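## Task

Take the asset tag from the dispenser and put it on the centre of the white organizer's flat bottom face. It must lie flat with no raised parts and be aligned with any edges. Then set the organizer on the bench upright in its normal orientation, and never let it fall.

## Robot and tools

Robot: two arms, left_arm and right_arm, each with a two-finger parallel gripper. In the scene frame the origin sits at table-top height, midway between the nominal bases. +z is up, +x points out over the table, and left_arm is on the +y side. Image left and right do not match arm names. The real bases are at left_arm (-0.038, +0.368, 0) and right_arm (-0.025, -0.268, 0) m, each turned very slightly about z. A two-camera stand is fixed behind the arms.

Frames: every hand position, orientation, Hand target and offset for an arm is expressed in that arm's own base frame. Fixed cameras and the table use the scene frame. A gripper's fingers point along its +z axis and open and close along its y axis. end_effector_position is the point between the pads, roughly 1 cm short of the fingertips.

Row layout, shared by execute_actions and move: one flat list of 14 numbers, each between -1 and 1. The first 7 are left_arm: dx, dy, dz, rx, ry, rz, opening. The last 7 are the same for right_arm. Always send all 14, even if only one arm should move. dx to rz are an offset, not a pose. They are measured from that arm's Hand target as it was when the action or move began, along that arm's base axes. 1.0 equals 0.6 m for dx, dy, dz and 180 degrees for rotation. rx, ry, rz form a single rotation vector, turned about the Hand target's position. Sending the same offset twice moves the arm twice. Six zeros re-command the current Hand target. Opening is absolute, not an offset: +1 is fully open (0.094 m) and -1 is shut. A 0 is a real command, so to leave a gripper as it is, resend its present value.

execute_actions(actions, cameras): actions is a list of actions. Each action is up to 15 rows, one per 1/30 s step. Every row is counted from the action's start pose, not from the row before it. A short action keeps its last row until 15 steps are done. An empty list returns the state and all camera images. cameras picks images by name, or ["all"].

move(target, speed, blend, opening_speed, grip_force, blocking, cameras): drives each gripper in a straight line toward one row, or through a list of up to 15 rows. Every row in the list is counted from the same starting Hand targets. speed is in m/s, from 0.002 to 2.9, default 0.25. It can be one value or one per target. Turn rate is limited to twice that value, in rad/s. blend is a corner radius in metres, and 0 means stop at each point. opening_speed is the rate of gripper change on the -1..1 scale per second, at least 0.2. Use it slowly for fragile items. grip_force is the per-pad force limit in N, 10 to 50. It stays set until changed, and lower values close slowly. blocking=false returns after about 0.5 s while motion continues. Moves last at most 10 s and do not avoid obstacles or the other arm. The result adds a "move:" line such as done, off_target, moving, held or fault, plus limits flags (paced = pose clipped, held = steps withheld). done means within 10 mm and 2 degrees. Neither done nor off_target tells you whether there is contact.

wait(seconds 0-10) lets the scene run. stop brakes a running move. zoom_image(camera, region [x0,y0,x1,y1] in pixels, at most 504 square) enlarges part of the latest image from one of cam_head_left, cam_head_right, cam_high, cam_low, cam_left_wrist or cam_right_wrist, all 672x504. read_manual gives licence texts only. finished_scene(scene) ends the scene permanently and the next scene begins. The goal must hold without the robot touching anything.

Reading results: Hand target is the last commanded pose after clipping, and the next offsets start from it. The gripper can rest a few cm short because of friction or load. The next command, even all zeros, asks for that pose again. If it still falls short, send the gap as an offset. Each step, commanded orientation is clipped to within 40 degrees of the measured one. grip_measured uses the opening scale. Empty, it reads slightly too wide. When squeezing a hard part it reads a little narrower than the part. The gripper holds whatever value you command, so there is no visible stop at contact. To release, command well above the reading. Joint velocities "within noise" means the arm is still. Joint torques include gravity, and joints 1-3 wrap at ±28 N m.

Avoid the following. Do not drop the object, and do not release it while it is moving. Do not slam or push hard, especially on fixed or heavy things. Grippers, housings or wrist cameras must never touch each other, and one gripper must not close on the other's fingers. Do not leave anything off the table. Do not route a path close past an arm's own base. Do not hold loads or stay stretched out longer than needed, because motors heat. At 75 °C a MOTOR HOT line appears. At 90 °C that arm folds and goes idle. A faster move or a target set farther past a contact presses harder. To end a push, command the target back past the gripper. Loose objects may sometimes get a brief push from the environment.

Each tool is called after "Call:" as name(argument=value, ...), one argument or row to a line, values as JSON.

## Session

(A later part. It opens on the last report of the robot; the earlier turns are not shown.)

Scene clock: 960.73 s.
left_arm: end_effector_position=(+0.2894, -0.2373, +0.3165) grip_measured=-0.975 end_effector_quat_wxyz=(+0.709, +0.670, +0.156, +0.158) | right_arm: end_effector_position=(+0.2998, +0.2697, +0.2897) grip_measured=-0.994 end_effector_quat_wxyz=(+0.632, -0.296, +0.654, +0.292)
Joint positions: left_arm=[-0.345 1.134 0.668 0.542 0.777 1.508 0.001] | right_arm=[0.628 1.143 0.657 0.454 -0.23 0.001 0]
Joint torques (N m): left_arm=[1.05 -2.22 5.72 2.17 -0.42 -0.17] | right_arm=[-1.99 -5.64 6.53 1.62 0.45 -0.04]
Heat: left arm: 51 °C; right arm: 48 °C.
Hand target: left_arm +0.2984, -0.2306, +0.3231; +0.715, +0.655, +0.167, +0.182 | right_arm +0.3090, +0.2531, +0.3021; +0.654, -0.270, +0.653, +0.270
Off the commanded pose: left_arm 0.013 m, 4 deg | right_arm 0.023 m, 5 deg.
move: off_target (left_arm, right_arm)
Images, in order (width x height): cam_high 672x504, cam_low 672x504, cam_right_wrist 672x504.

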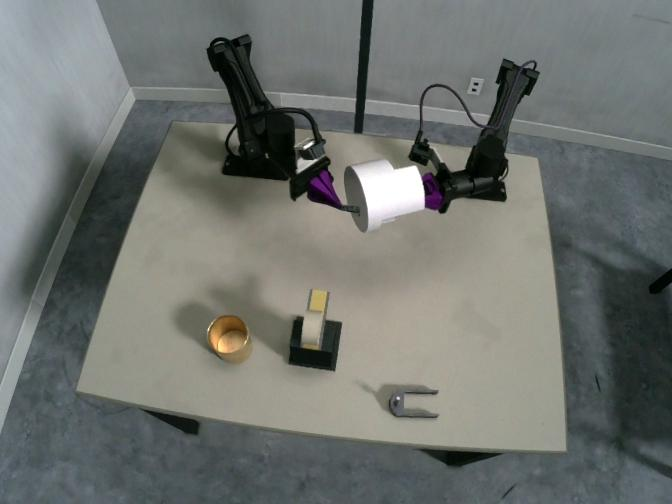

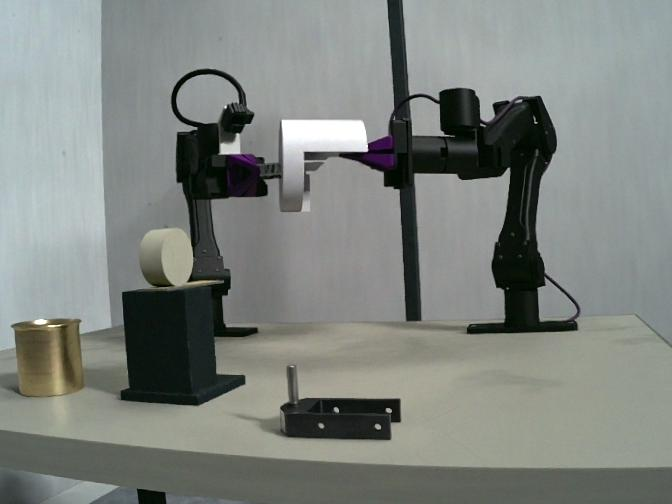

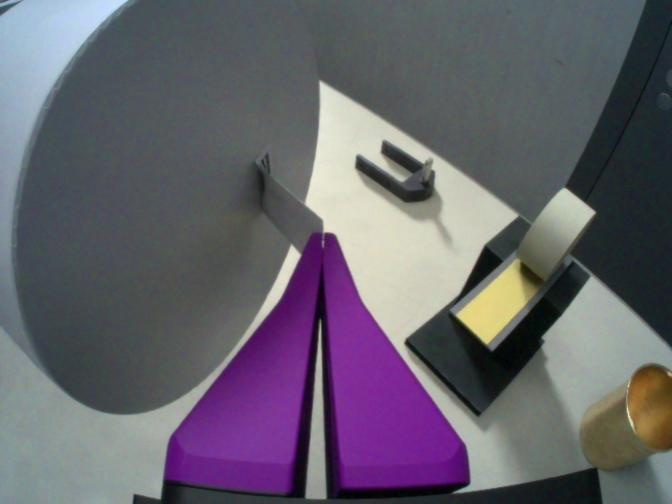

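Call:
move(
  target=[0,0,0,0,0,0,-1, 0.0163,-0.0291,0,0,0,0,-1],
  speed=0.05,
  cameras=["cam_high","cam_low","cam_right_wrist"],
)

Call:
zoom_image(
  camera="cam_right_wrist",
  region=[220, 80, 400, 260],
)

Scene clock: 964.43 s.
left_arm: end_effector_position=(+0.2958, -0.2328, +0.3174) grip_measured=-0.975 end_effector_quat_wxyz=(+0.707, +0.666, +0.167, +0.171) | right_arm: end_effector_position=(+0.3204, +0.2391, +0.2929) grip_measured=-0.994 end_effector_quat_wxyz=(+0.643, -0.274, +0.661, +0.272)
Joint positions: left_arm=[-0.338 1.134 0.668 0.546 0.748 1.508 0.001] | right_arm=[0.514 1.13 0.657 0.448 -0.279 0.001 0]
Joint torques (N m): left_arm=[0.34 -2.19 5.75 2.15 -0.16 -0.17] | right_arm=[-0.16 -4.77 6.41 1.65 0.03 -0.03]
Heat: left arm: 51 °C; right arm: 48 °C.
Hand target: left_arm +0.2983, -0.2306, +0.3232; +0.715, +0.655, +0.166, +0.182 | right_arm +0.3187, +0.2357, +0.3022; +0.654, -0.270, +0.653, +0.270
Off the commanded pose: left_arm 0.007 m, 2 deg | right_arm 0.010 m, 2 deg.
move: done
Images, in order (width x height): cam_high 672x504, cam_low 672x504, cam_right_wrist 672x504.

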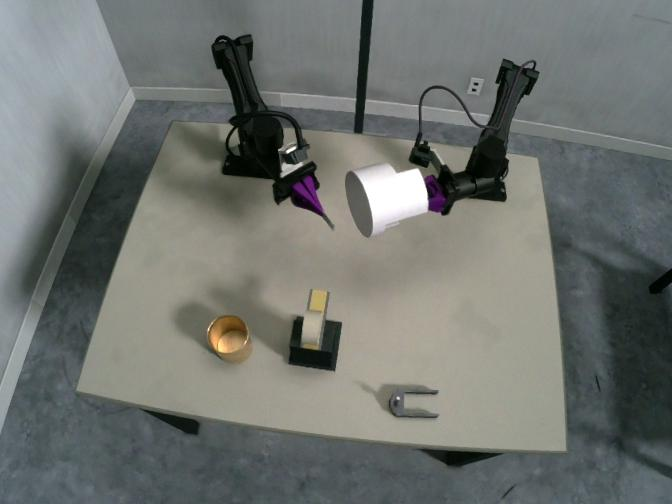

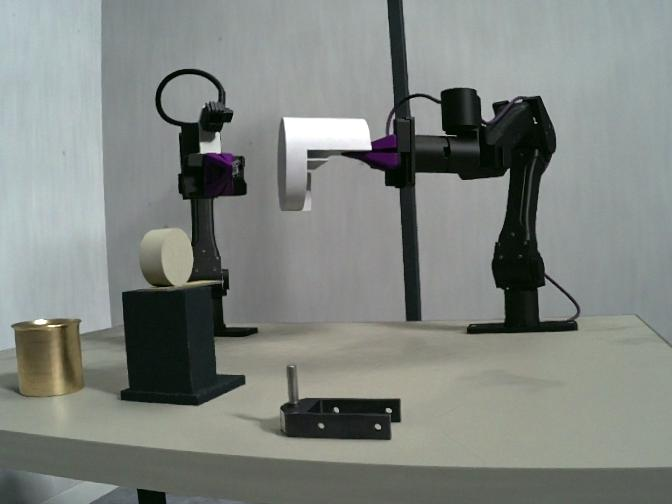

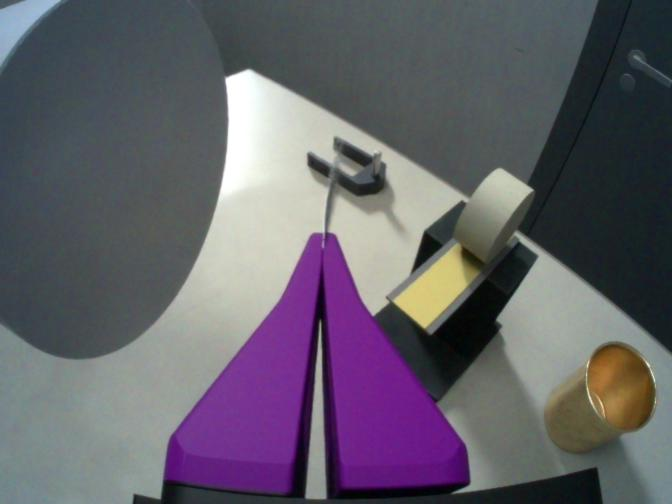

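Scaled by 2.800 from the camera's 672x504 image, which has a finer 960x720 frame.

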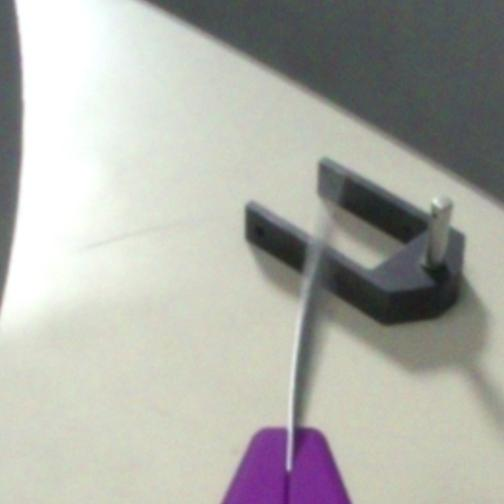

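Call:
wait(
  seconds=0.5,
  cameras=["cam_right_wrist","cam_low"],
)

Call:
zoom_image(
  camera="cam_right_wrist",
  region=[260, 120, 400, 260],
)

Call:
zoom_image(
  camera="cam_low",
  region=[180, 110, 300, 230],
)

Scene clock: 968.47 s.
left_arm: end_effector_position=(+0.2959, -0.2327, +0.3174) grip_measured=-0.975 end_effector_quat_wxyz=(+0.707, +0.665, +0.167, +0.172) | right_arm: end_effector_position=(+0.3205, +0.2390, +0.2929) grip_measured=-0.994 end_effector_quat_wxyz=(+0.643, -0.273, +0.661, +0.272)
Joint positions: left_arm=[-0.338 1.134 0.668 0.546 0.747 1.508 0.001] | right_arm=[0.514 1.13 0.657 0.448 -0.278 0.001 0]
Joint torques (N m): left_arm=[0.28 -2.21 5.75 2.15 -0.15 -0.16] | right_arm=[-0.18 -4.75 6.37 1.66 0.03 -0.04]
Heat: left arm: 51 °C; right arm: 47 °C.
Hand target: left_arm +0.2983, -0.2306, +0.3232; +0.715, +0.655, +0.166, +0.182 | right_arm +0.3187, +0.2356, +0.3022; +0.654, -0.270, +0.653, +0.270
Tool commands: left_gripper/opening=-1.0 right_gripper/opening=-1.0
Off the commanded pose: left_arm 0.007 m, 2 deg | right_arm 0.010 m, 2 deg.
wait: 0.50 s; at rest from the start
Images, in order (width x height): cam_low 672x504, cam_right_wrist 672x504.

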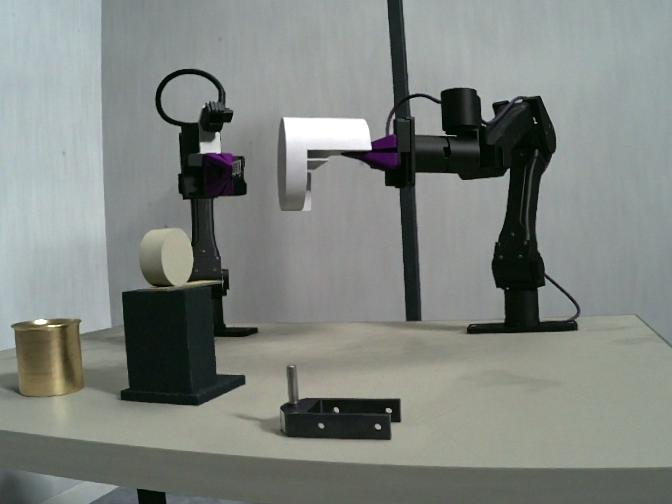

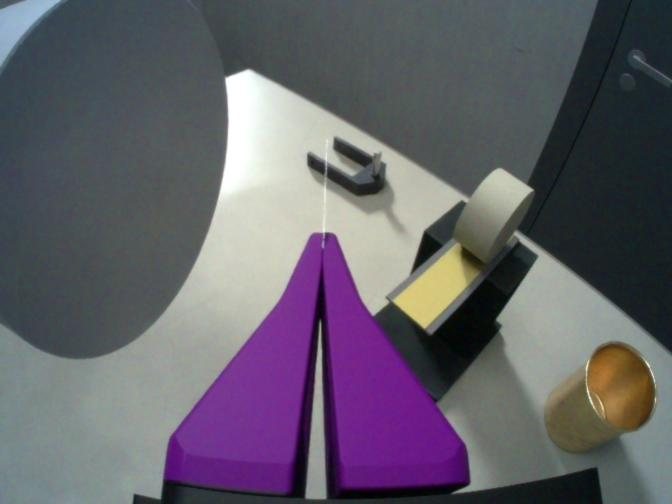

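Scaled by 3.600 from the camera's 672x504 image, which has a finer 960x720 frame.

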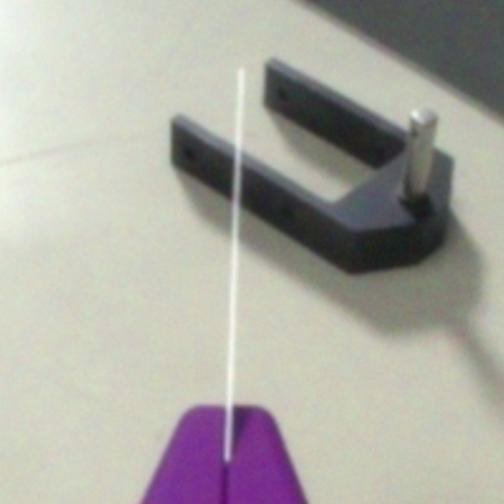

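Scaled by 4.200.

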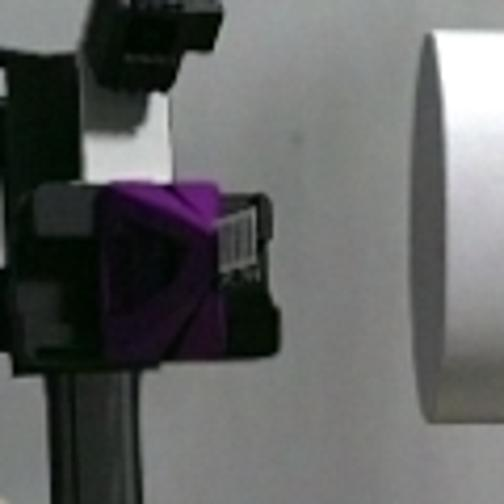

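Call:
move(
  target=[0,0,0,0,0,0,-1, -0.04,0.0757,0.012,0,0,0,-1],
  speed=0.08,
  cameras=["cam_low","cam_right_wrist"],
)

Scene clock: 975.03 s.
left_arm: end_effector_position=(+0.2959, -0.2327, +0.3174) grip_measured=-0.975 end_effector_quat_wxyz=(+0.707, +0.665, +0.167, +0.172) | right_arm: end_effector_position=(+0.2922, +0.2780, +0.2895) grip_measured=-0.994 end_effector_quat_wxyz=(+0.640, -0.275, +0.666, +0.267)
Joint positions: left_arm=[-0.338 1.134 0.668 0.546 0.747 1.508 0.001] | right_arm=[0.735 1.13 0.657 0.435 -0.051 0.001 0]
Joint torques (N m): left_arm=[0.29 -2.21 5.74 2.14 -0.14 -0.17] | right_arm=[0.44 -2.86 10.17 1.64 0.03 -0.04]
Heat: left arm: 52 °C; right arm: 47 °C.
Hand target: left_arm +0.2983, -0.2306, +0.3232; +0.715, +0.655, +0.166, +0.182 | right_arm +0.2947, +0.2811, +0.3093; +0.654, -0.270, +0.653, +0.270
Off the commanded pose: left_arm 0.007 m, 2 deg | right_arm 0.020 m, 2 deg.
move: off_target (right_arm)
Images, in order (width x height): cam_low 672x504, cam_right_wrist 672x504.

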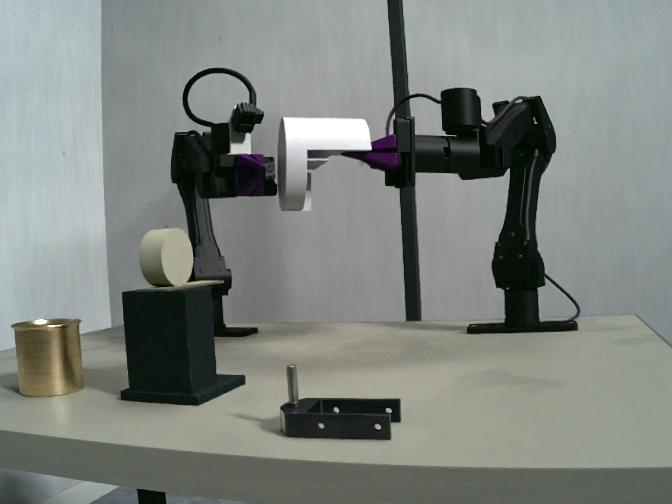

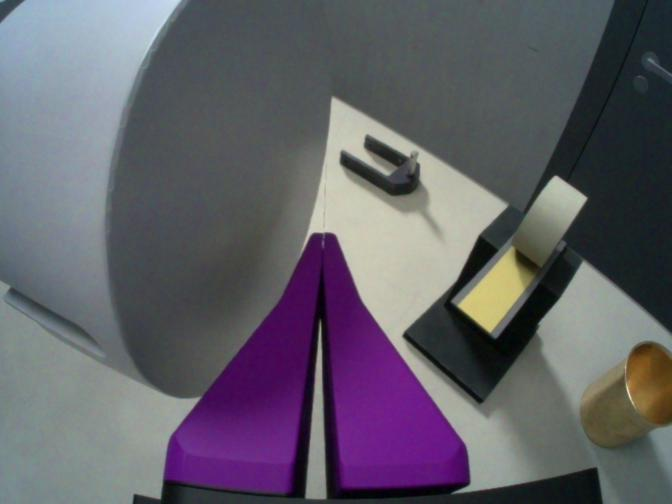

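Call:
move(
  target=[0,0,0,0,0,0,-1, 0.0,0.0,0.016,0,0,0,-1],
  speed=0.06,
)

Scene clock: 980.43 s.
left_arm: end_effector_position=(+0.2959, -0.2327, +0.3174) grip_measured=-0.975 end_effector_quat_wxyz=(+0.707, +0.665, +0.167, +0.172) | right_arm: end_effector_position=(+0.2937, +0.2793, +0.2981) grip_measured=-0.994 end_effector_quat_wxyz=(+0.639, -0.275, +0.667, +0.266)
Joint positions: left_arm=[-0.338 1.134 0.668 0.546 0.747 1.508 0.001] | right_arm=[0.735 1.13 0.695 0.393 -0.051 0.001 0]
Joint torques (N m): left_arm=[0.35 -2.22 5.72 2.14 -0.14 -0.16] | right_arm=[0.4 -3.47 9.87 1.65 0.04 -0.05]
Heat: left arm: 52 °C; right arm: 49 °C.
Hand target: left_arm +0.2983, -0.2306, +0.3232; +0.715, +0.655, +0.166, +0.182 | right_arm +0.2947, +0.2811, +0.3191; +0.654, -0.270, +0.653, +0.270
Off the commanded pose: left_arm 0.007 m, 2 deg | right_arm 0.021 m, 2 deg.
move: off_target (right_arm)

Call:
move(
  target=[0,0,0,0,0,0,-1, 0.0,0.0,-0.006,0.0118,-0.0118,0,-1],
  speed=0.06,
)

Scene clock: 985.17 s.
left_arm: end_effector_position=(+0.2959, -0.2327, +0.3174) grip_measured=-0.975 end_effector_quat_wxyz=(+0.707, +0.665, +0.167, +0.172) | right_arm: end_effector_position=(+0.2952, +0.2807, +0.3171) grip_measured=-0.994 end_effector_quat_wxyz=(+0.668, -0.265, +0.638, +0.277)
Joint positions: left_arm=[-0.338 1.134 0.668 0.546 0.747 1.508 0.001] | right_arm=[0.735 1.143 0.69 0.5 -0.051 0.001 0]
Joint torques (N m): left_arm=[0.27 -2.17 5.75 2.14 -0.15 -0.16] | right_arm=[0.4 -2.93 5.41 1.79 0.04 -0.02]
Heat: left arm: 52 °C; right arm: 49 °C.
Hand target: left_arm +0.2983, -0.2306, +0.3232; +0.715, +0.655, +0.166, +0.182 | right_arm +0.2947, +0.2811, +0.3154; +0.671, -0.263, +0.636, +0.277
Off the commanded pose: left_arm 0.007 m, 2 deg | right_arm 0.002 m, 0 deg.
move: done

Call:
move(
  target=[0,0,0,0,0,0,-1, 0.0,0.0,-0.028,-0.0118,0.0118,0,-1],
  speed=0.06,
)

Scene clock: 990.20 s.
left_arm: end_effector_position=(+0.2959, -0.2327, +0.3174) grip_measured=-0.975 end_effector_quat_wxyz=(+0.707, +0.665, +0.167, +0.172) | right_arm: end_effector_position=(+0.2948, +0.2803, +0.3062) grip_measured=-0.994 end_effector_quat_wxyz=(+0.659, -0.268, +0.648, +0.273)
Joint positions: left_arm=[-0.338 1.134 0.668 0.546 0.747 1.508 0.001] | right_arm=[0.735 1.143 0.675 0.484 -0.051 0.001 0]
Joint torques (N m): left_arm=[0.31 -2.21 5.75 2.15 -0.15 -0.17] | right_arm=[0.42 -2.77 5.44 1.63 0.04 -0.05]
Heat: left arm: 52 °C; right arm: 49 °C.
Hand target: left_arm +0.2983, -0.2306, +0.3232; +0.715, +0.655, +0.166, +0.182 | right_arm +0.2947, +0.2811, +0.2985; +0.654, -0.270, +0.653, +0.270
Off the commanded pose: left_arm 0.007 m, 2 deg | right_arm 0.008 m, 1 deg.
move: done

Call:
move(
  target=[0,0,0,0,0,0,-1, 0.0,0.0,-0.006,0,0,0,-1],
  speed=0.06,
)

Scene clock: 993.43 s.
left_arm: end_effector_position=(+0.2959, -0.2327, +0.3174) grip_measured=-0.975 end_effector_quat_wxyz=(+0.707, +0.665, +0.167, +0.172) | right_arm: end_effector_position=(+0.2953, +0.2808, +0.2972) grip_measured=-0.994 end_effector_quat_wxyz=(+0.652, -0.271, +0.654, +0.271)
Joint positions: left_arm=[-0.338 1.134 0.668 0.546 0.747 1.508 0.001] | right_arm=[0.735 1.151 0.663 0.484 -0.051 0.001 0]
Joint torques (N m): left_arm=[0.27 -2.15 5.75 2.15 -0.15 -0.16] | right_arm=[0.44 -3.04 5.46 1.79 0.03 -0.05]
Heat: left arm: 52 °C; right arm: 48 °C.
Hand target: left_arm +0.2983, -0.2306, +0.3232; +0.715, +0.655, +0.166, +0.182 | right_arm +0.2947, +0.2811, +0.2951; +0.654, -0.270, +0.653, +0.270
Off the commanded pose: left_arm 0.007 m, 2 deg | right_arm 0.002 m, 0 deg.
move: done

Call:
move(
  target=[0,0,0,0,0,0,-1, -0.0182,0.0272,0.0042,0,0,0,-1],
  speed=0.04,
  cameras=["cam_high","cam_low","cam_right_wrist"],
)

Call:
zoom_image(
  camera="cam_right_wrist",
  region=[260, 120, 400, 260],
)

Call:
zoom_image(
  camera="cam_high",
  region=[320, 140, 420, 240],
)

Call:
zoom_image(
  camera="cam_low",
  region=[240, 105, 320, 220],
)

Scene clock: 999.67 s.
left_arm: end_effector_position=(+0.2960, -0.2327, +0.3173) grip_measured=-0.975 end_effector_quat_wxyz=(+0.707, +0.665, +0.168, +0.172) | right_arm: end_effector_position=(+0.2837, +0.2958, +0.2921) grip_measured=-0.994 end_effector_quat_wxyz=(+0.648, -0.272, +0.659, +0.269)
Joint positions: left_arm=[-0.338 1.134 0.668 0.546 0.747 1.508 0.001] | right_arm=[0.818 1.164 0.663 0.484 0.033 0.001 0]
Joint torques (N m): left_arm=[0.32 -2.24 5.74 2.14 -0.14 -0.16] | right_arm=[0.51 -2.99 6.98 1.75 0.05 -0.04]
Heat: left arm: 52 °C; right arm: 47 °C.
Hand target: left_arm +0.2983, -0.2306, +0.3232; +0.715, +0.655, +0.166, +0.182 | right_arm +0.2839, +0.2974, +0.2975; +0.654, -0.270, +0.653, +0.270
Off the commanded pose: left_arm 0.007 m, 2 deg | right_arm 0.006 m, 1 deg.
move: done
Images, in order (width x height): cam_high 672x504, cam_low 672x504, cam_right_wrist 672x504.

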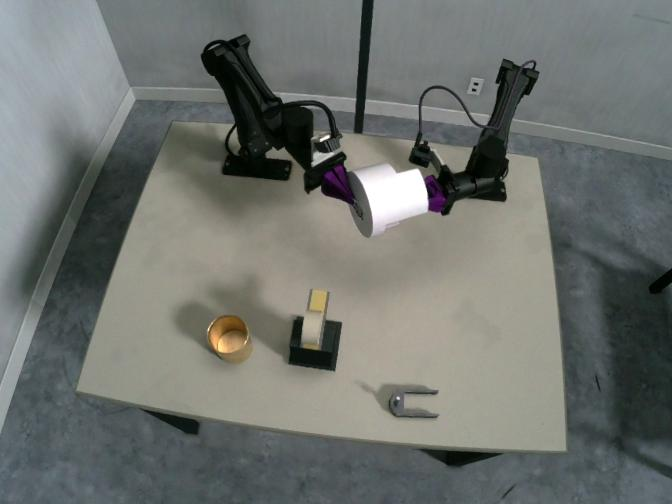

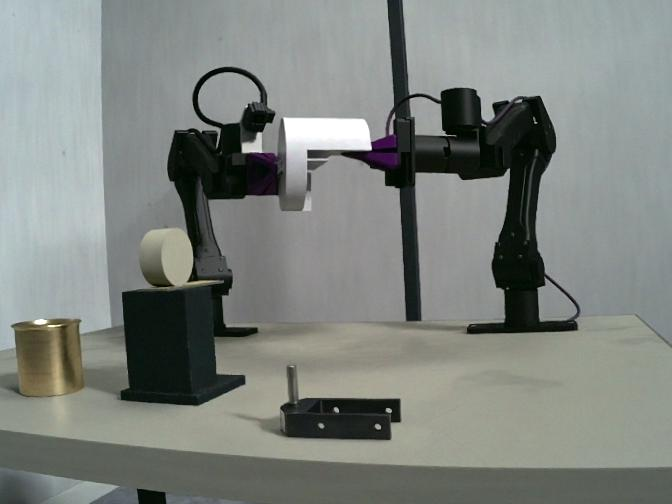

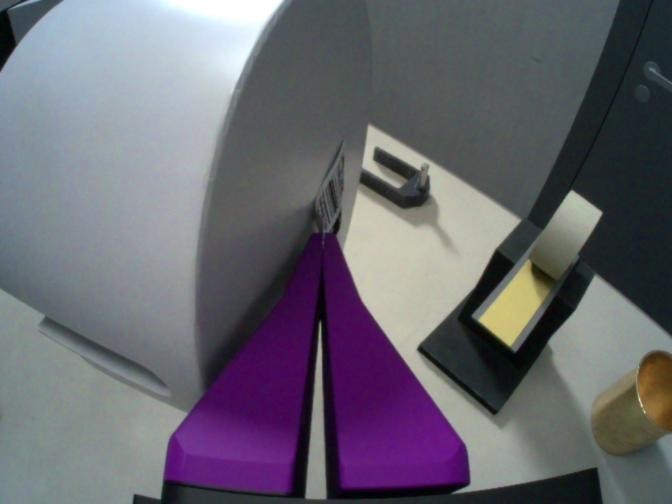

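Scaled by 3.600 from the camera's 672x504 image, which has a finer 960x720 frame.

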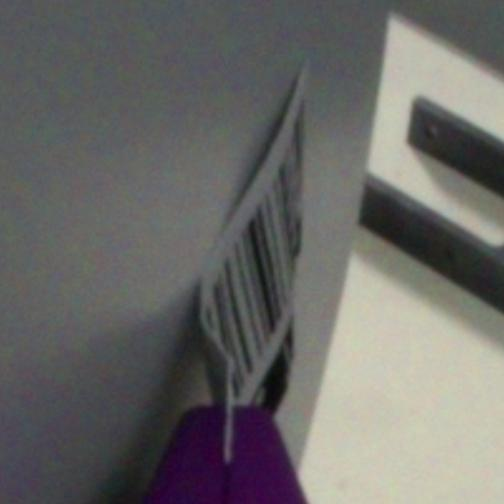

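Scaled by 5.040.

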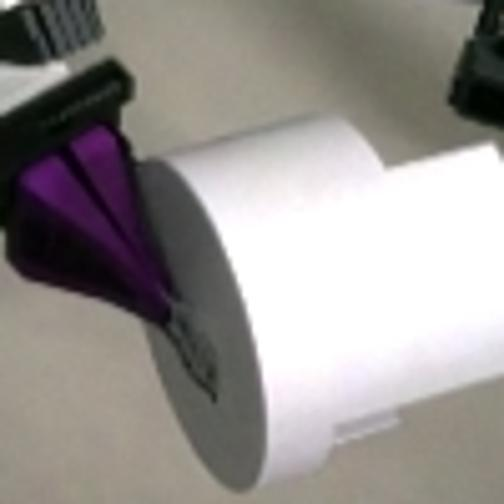

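Scaled by 4.383.

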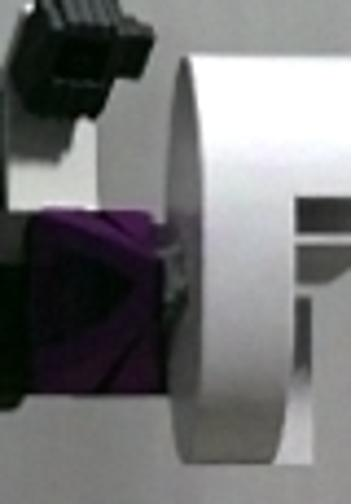

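Call:
zoom_image(
  camera="cam_low",
  region=[262, 145, 302, 190],
)

Call:
zoom_image(
  camera="cam_high",
  region=[340, 155, 380, 240],
)

Scaled by 11.200.

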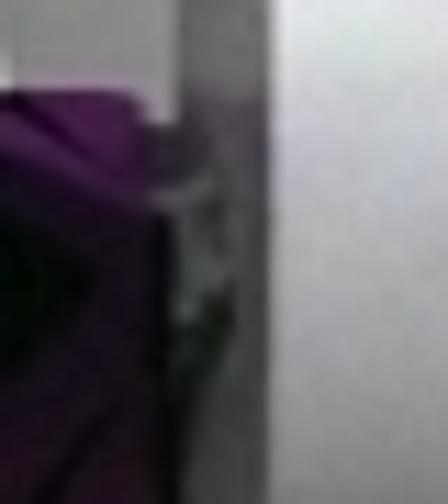

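Scaled by 5.929.

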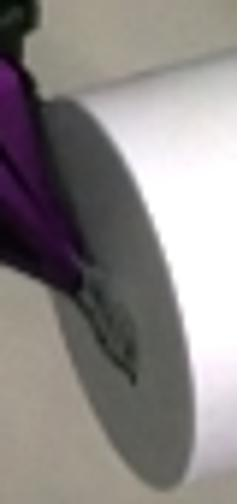

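Call:
zoom_image(
  camera="cam_high",
  region=[345, 160, 395, 240],
)

Call:
zoom_image(
  camera="cam_high",
  region=[348, 194, 372, 224],
)

Scaled by 6.300.

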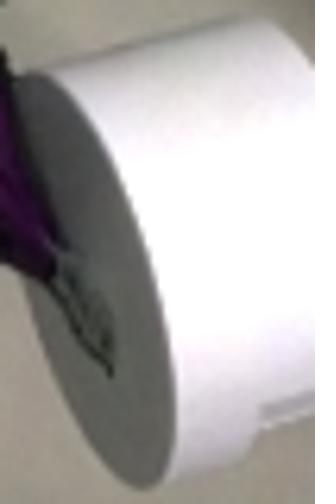

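Scaled by 16.800.

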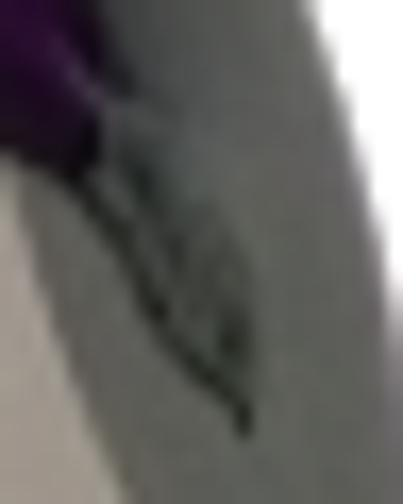

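Call:
zoom_image(
  camera="cam_right_wrist",
  region=[180, 0, 400, 165],
)

Call:
zoom_image(
  camera="cam_right_wrist",
  region=[160, 150, 380, 315],
)

Call:
zoom_image(
  camera="cam_right_wrist",
  region=[160, 290, 380, 455],
)

Call:
zoom_image(
  camera="cam_right_wrist",
  region=[300, 130, 370, 250],
)

Scaled by 2.291 from the camera's 672x504 image, which has a finer 960x720 frame.

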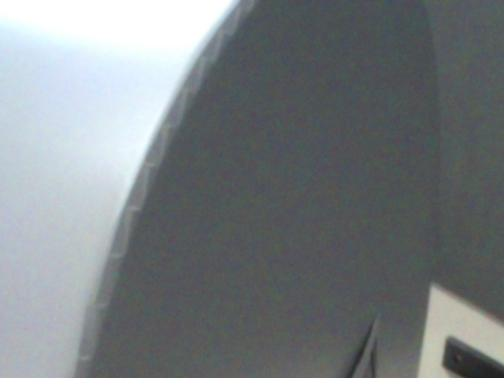

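Scaled by 2.291 from the camera's 672x504 image, which has a finer 960x720 frame.

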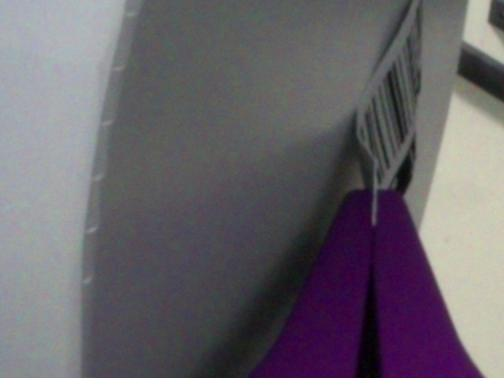

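Scaled by 2.291 from the camera's 672x504 image, which has a finer 960x720 frame.

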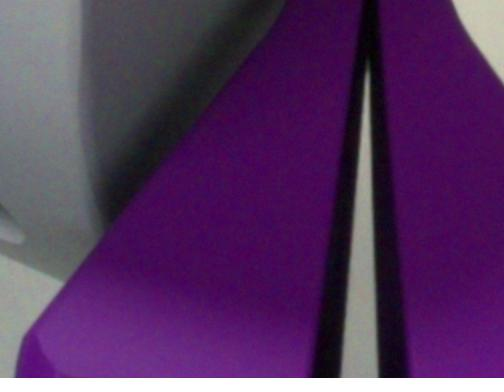

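Scaled by 4.200 from the camera's 672x504 image, which has a finer 960x720 frame.

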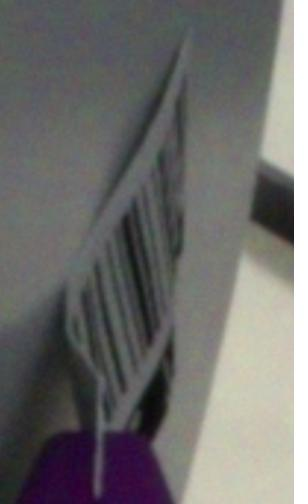

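Call:
move(
  target=[0,0,0,0,0,0,-1, 0.061,-0.109,0.01,0,0,0,-1],
  speed=0.07,
  cameras=["cam_right_wrist","cam_low"],
)

Call:
zoom_image(
  camera="cam_right_wrist",
  region=[260, 120, 400, 260],
)

Scene clock: 1158.37 s.
left_arm: end_effector_position=(+0.2961, -0.2329, +0.3170) grip_measured=-0.975 end_effector_quat_wxyz=(+0.707, +0.666, +0.167, +0.171) | right_arm: end_effector_position=(+0.3225, +0.2354, +0.2955) grip_measured=-0.994 end_effector_quat_wxyz=(+0.644, -0.273, +0.660, +0.272)
Joint positions: left_arm=[-0.338 1.136 0.668 0.547 0.748 1.508 0.001] | right_arm=[0.495 1.128 0.663 0.442 -0.297 0.001 0]
Joint torques (N m): left_arm=[0.32 -2.33 5.78 2.13 -0.16 -0.18] | right_arm=[-0.18 -4.75 6.26 1.63 0.03 -0.05]
Heat: left arm: 53 °C; right arm: 48 °C.
Hand target: left_arm +0.2983, -0.2306, +0.3232; +0.715, +0.655, +0.166, +0.182 | right_arm +0.3205, +0.2319, +0.3036; +0.654, -0.270, +0.653, +0.270
Off the commanded pose: left_arm 0.007 m, 2 deg | right_arm 0.009 m, 1 deg.
move: done
Images, in order (width x height): cam_low 672x504, cam_right_wrist 672x504.

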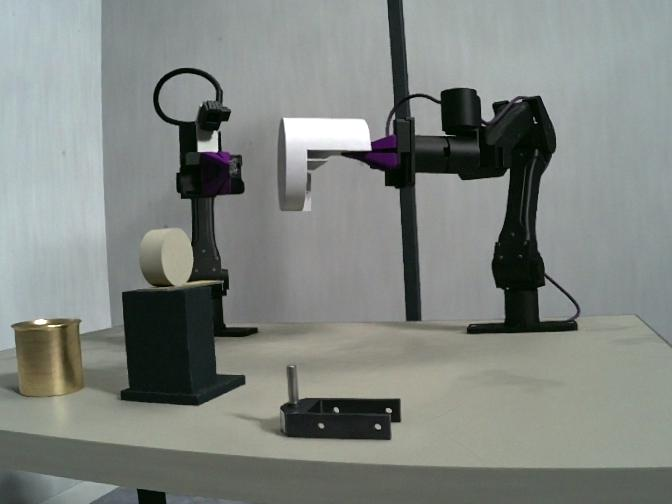

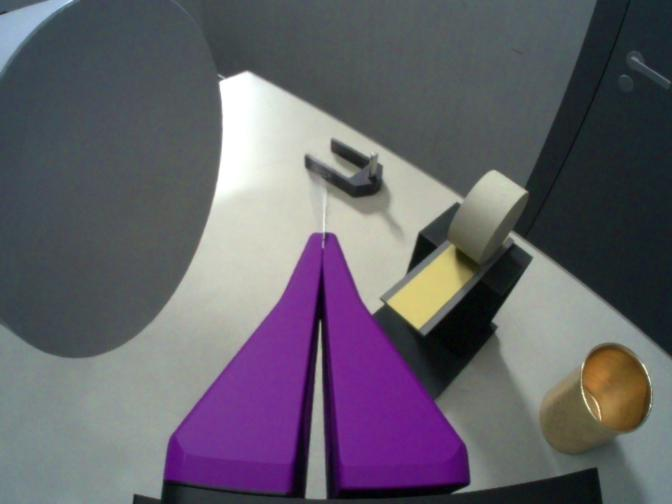

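Scaled by 3.600 from the camera's 672x504 image, which has a finer 960x720 frame.

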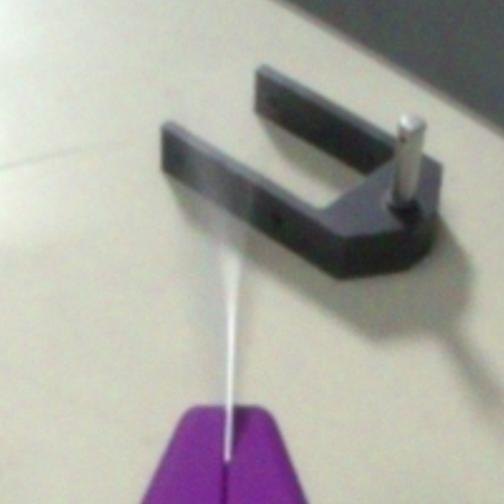

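Call:
move(
  target=[0,0,0,0,0,0,-1, -0.0468,0.0792,0.034,0,0,0,-1],
  speed=0.08,
)

Scene clock: 1162.50 s.
left_arm: end_effector_position=(+0.2963, -0.2329, +0.3170) grip_measured=-0.975 end_effector_quat_wxyz=(+0.707, +0.666, +0.168, +0.171) | right_arm: end_effector_position=(+0.2923, +0.2787, +0.3011) grip_measured=-0.994 end_effector_quat_wxyz=(+0.637, -0.276, +0.669, +0.265)
Joint positions: left_arm=[-0.338 1.136 0.668 0.547 0.747 1.508 0.001] | right_arm=[0.737 1.12 0.707 0.366 -0.049 0.001 0]
Joint torques (N m): left_arm=[0.29 -2.35 5.78 2.14 -0.14 -0.17] | right_arm=[0.4 -3.85 9.87 1.64 0.03 -0.04]
Heat: left arm: 53 °C; right arm: 47 °C.
Hand target: left_arm +0.2983, -0.2306, +0.3232; +0.715, +0.655, +0.166, +0.182 | right_arm +0.2924, +0.2794, +0.3240; +0.654, -0.270, +0.653, +0.270
Off the commanded pose: left_arm 0.007 m, 2 deg | right_arm 0.023 m, 3 deg.
move: off_target (right_arm)

Call:
move(
  target=[
    [0,0,0,0,0,0,-1, 0,0,-0.008,0.0118,-0.0118,0,-1],
    [0,0,0,0,0,0,-1, 0,0,-0.028,0,0,0,-1],
  ],
  speed=0.06,
)

Scene clock: 1167.27 s.
left_arm: end_effector_position=(+0.2963, -0.2329, +0.3170) grip_measured=-0.975 end_effector_quat_wxyz=(+0.707, +0.666, +0.168, +0.171) | right_arm: end_effector_position=(+0.2931, +0.2793, +0.3113) grip_measured=-0.994 end_effector_quat_wxyz=(+0.656, -0.269, +0.650, +0.272)
Joint positions: left_arm=[-0.338 1.136 0.668 0.547 0.747 1.508 0.001] | right_arm=[0.737 1.127 0.695 0.44 -0.048 0.001 0]
Joint torques (N m): left_arm=[0.32 -2.35 5.74 2.14 -0.14 -0.18] | right_arm=[0.4 -3.08 5.68 1.62 0.04 -0.05]
Heat: left arm: 52 °C; right arm: 48 °C.
Hand target: left_arm +0.2983, -0.2306, +0.3232; +0.715, +0.655, +0.166, +0.182 | right_arm +0.2924, +0.2794, +0.3072; +0.654, -0.270, +0.653, +0.270
Off the commanded pose: left_arm 0.007 m, 2 deg | right_arm 0.004 m, 0 deg.
move: done

Call:
move(
  target=[0,0,0,0,0,0,-1, 0,0,-0.006,0,0,0,-1],
  speed=0.06,
)

Scene clock: 1170.13 s.
left_arm: end_effector_position=(+0.2963, -0.2329, +0.3170) grip_measured=-0.975 end_effector_quat_wxyz=(+0.707, +0.666, +0.168, +0.171) | right_arm: end_effector_position=(+0.2927, +0.2789, +0.3063) grip_measured=-0.994 end_effector_quat_wxyz=(+0.653, -0.271, +0.654, +0.271)
Joint positions: left_arm=[-0.338 1.136 0.668 0.547 0.747 1.508 0.001] | right_arm=[0.737 1.127 0.685 0.44 -0.048 0.001 0]
Joint torques (N m): left_arm=[0.32 -2.36 5.74 2.14 -0.16 -0.17] | right_arm=[0.39 -2.77 5.46 1.78 0.03 -0.04]
Heat: left arm: 52 °C; right arm: 48 °C.
Hand target: left_arm +0.2983, -0.2306, +0.3232; +0.715, +0.655, +0.166, +0.182 | right_arm +0.2924, +0.2794, +0.3036; +0.654, -0.270, +0.653, +0.270
Off the commanded pose: left_arm 0.007 m, 2 deg | right_arm 0.003 m, 0 deg.
move: done

Call:
move(
  target=[0,0,0,0,0,0,-1, -0.0193,0.0278,0.004,0,0,0,-1],
  speed=0.04,
  cameras=["cam_high","cam_low","cam_right_wrist"],
)

Call:
zoom_image(
  camera="cam_right_wrist",
  region=[300, 130, 370, 250],
)

Call:
zoom_image(
  camera="cam_low",
  region=[240, 105, 320, 220],
)

Call:
zoom_image(
  camera="cam_high",
  region=[345, 160, 395, 240],
)

Call:
zoom_image(
  camera="cam_right_wrist",
  region=[180, 0, 400, 165],
)

Call:
zoom_image(
  camera="cam_right_wrist",
  region=[160, 150, 380, 315],
)

Call:
zoom_image(
  camera="cam_right_wrist",
  region=[160, 290, 380, 455],
)

Scene clock: 1178.03 s.
left_arm: end_effector_position=(+0.2963, -0.2329, +0.3167) grip_measured=-0.975 end_effector_quat_wxyz=(+0.706, +0.666, +0.168, +0.171) | right_arm: end_effector_position=(+0.2808, +0.2946, +0.3009) grip_measured=-0.994 end_effector_quat_wxyz=(+0.648, -0.273, +0.658, +0.269)
Joint positions: left_arm=[-0.338 1.136 0.668 0.546 0.747 1.508 0.001] | right_arm=[0.824 1.141 0.685 0.44 0.039 0.001 0]
Joint torques (N m): left_arm=[0.32 -2.33 5.78 2.14 -0.14 -0.16] | right_arm=[0.51 -2.86 6.97 1.75 0.03 -0.04]
Heat: left arm: 52 °C; right arm: 48 °C.
Hand target: left_arm +0.2983, -0.2306, +0.3231; +0.715, +0.655, +0.166, +0.182 | right_arm +0.2808, +0.2961, +0.3060; +0.654, -0.270, +0.653, +0.270
Off the commanded pose: left_arm 0.007 m, 2 deg | right_arm 0.005 m, 1 deg.
move: done
Images, in order (width x height): cam_high 672x504, cam_low 672x504, cam_right_wrist 672x504.

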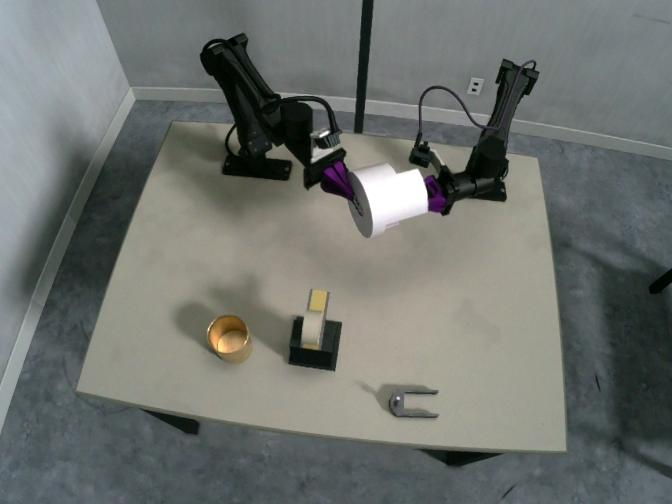

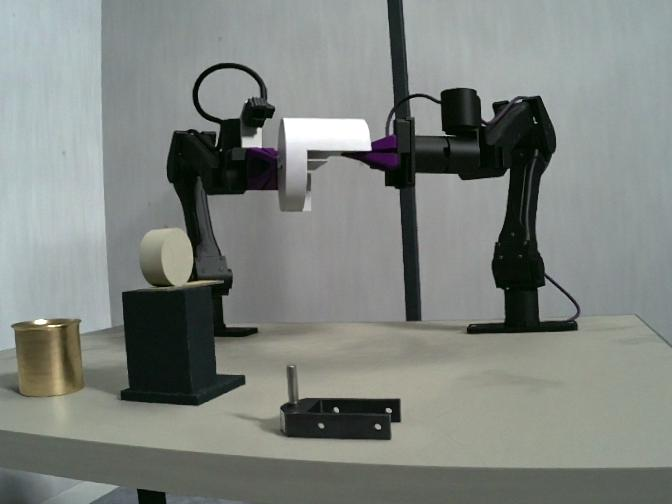

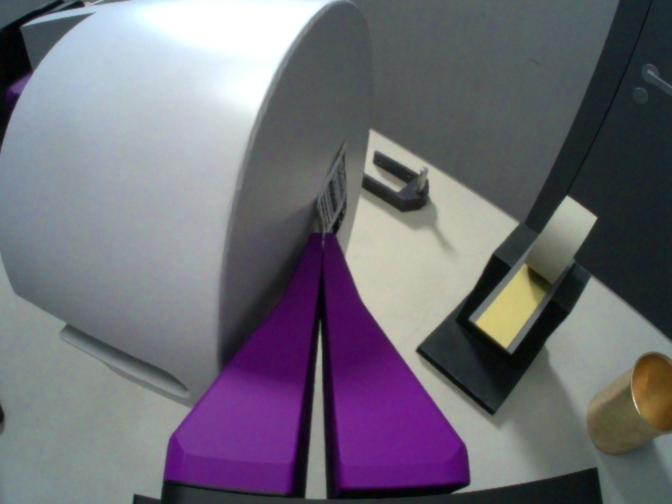

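Scaled by 4.200 from the camera's 672x504 image, which has a finer 960x720 frame.

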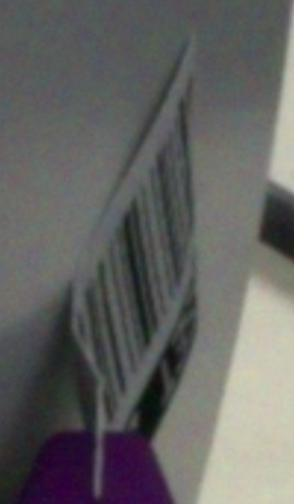

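Scaled by 4.383.

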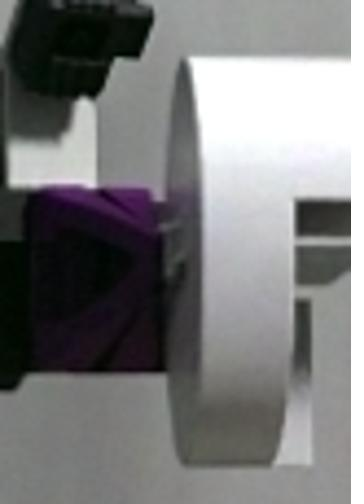

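Scaled by 6.300.

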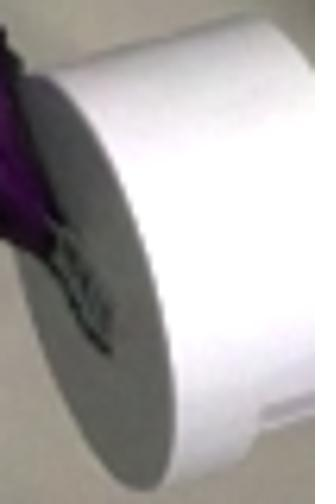

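Scaled by 2.291 from the camera's 672x504 image, which has a finer 960x720 frame.

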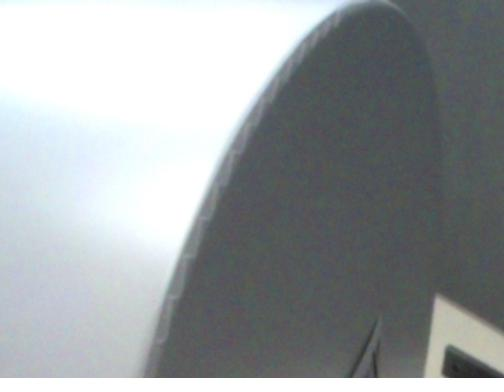

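Scaled by 2.291 from the camera's 672x504 image, which has a finer 960x720 frame.

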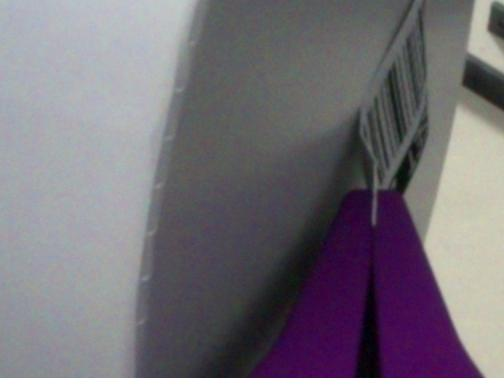

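Scaled by 2.291 from the camera's 672x504 image, which has a finer 960x720 frame.

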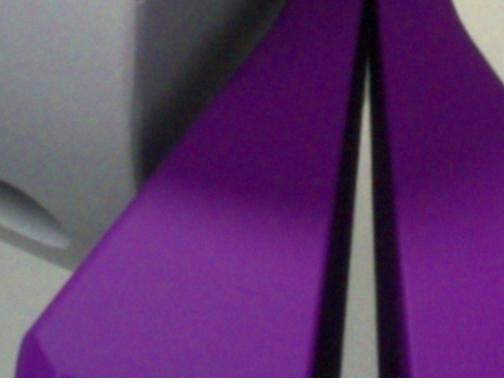

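Call:
zoom_image(
  camera="cam_right_wrist",
  region=[325, 135, 360, 195],
)

Call:
zoom_image(
  camera="cam_right_wrist",
  region=[310, 180, 360, 240],
)

Scaled by 8.400 from the camera's 672x504 image, which has a finer 960x720 frame.

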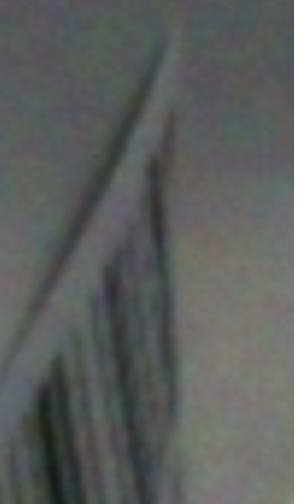

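Scaled by 8.400 from the camera's 672x504 image, which has a finer 960x720 frame.

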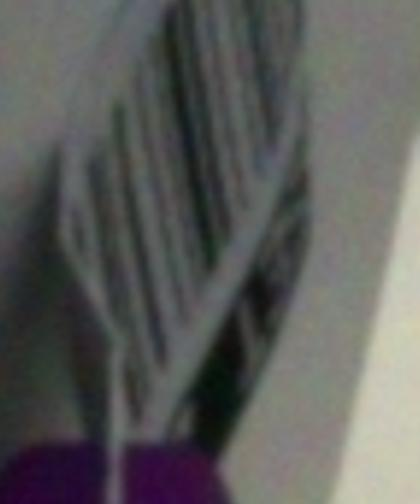

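Call:
zoom_image(
  camera="cam_low",
  region=[262, 140, 302, 190],
)

Call:
zoom_image(
  camera="cam_high",
  region=[348, 190, 372, 220],
)

Scaled by 10.080.

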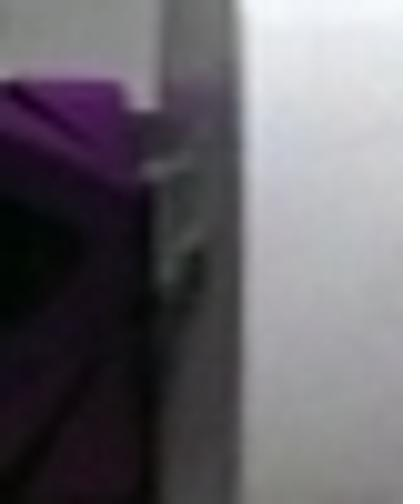

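Scaled by 16.800.

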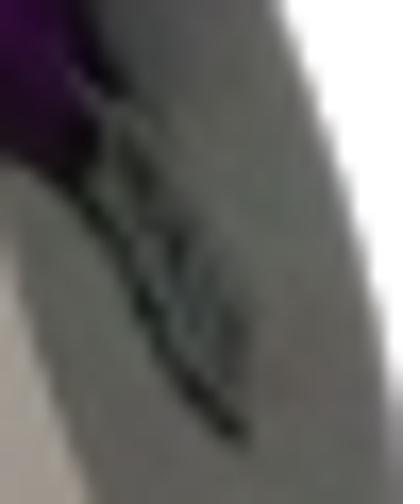

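Call:
zoom_image(
  camera="cam_high",
  region=[280, 280, 350, 380],
)

Call:
zoom_image(
  camera="cam_right_wrist",
  region=[400, 170, 620, 430],
)

Scaled by 5.040.

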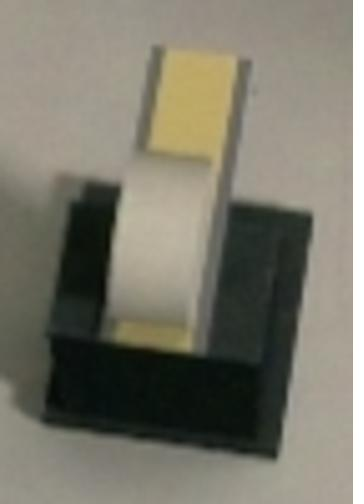

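Scaled by 1.938 from the camera's 672x504 image, which has a finer 960x720 frame.

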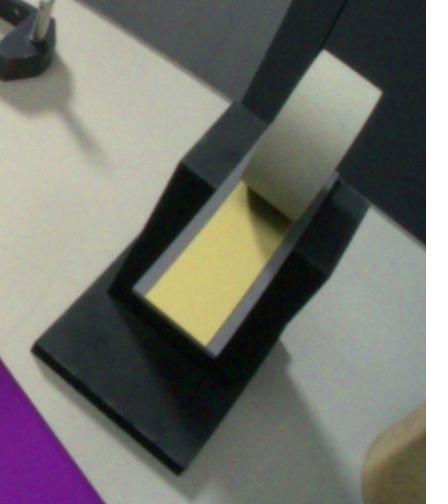

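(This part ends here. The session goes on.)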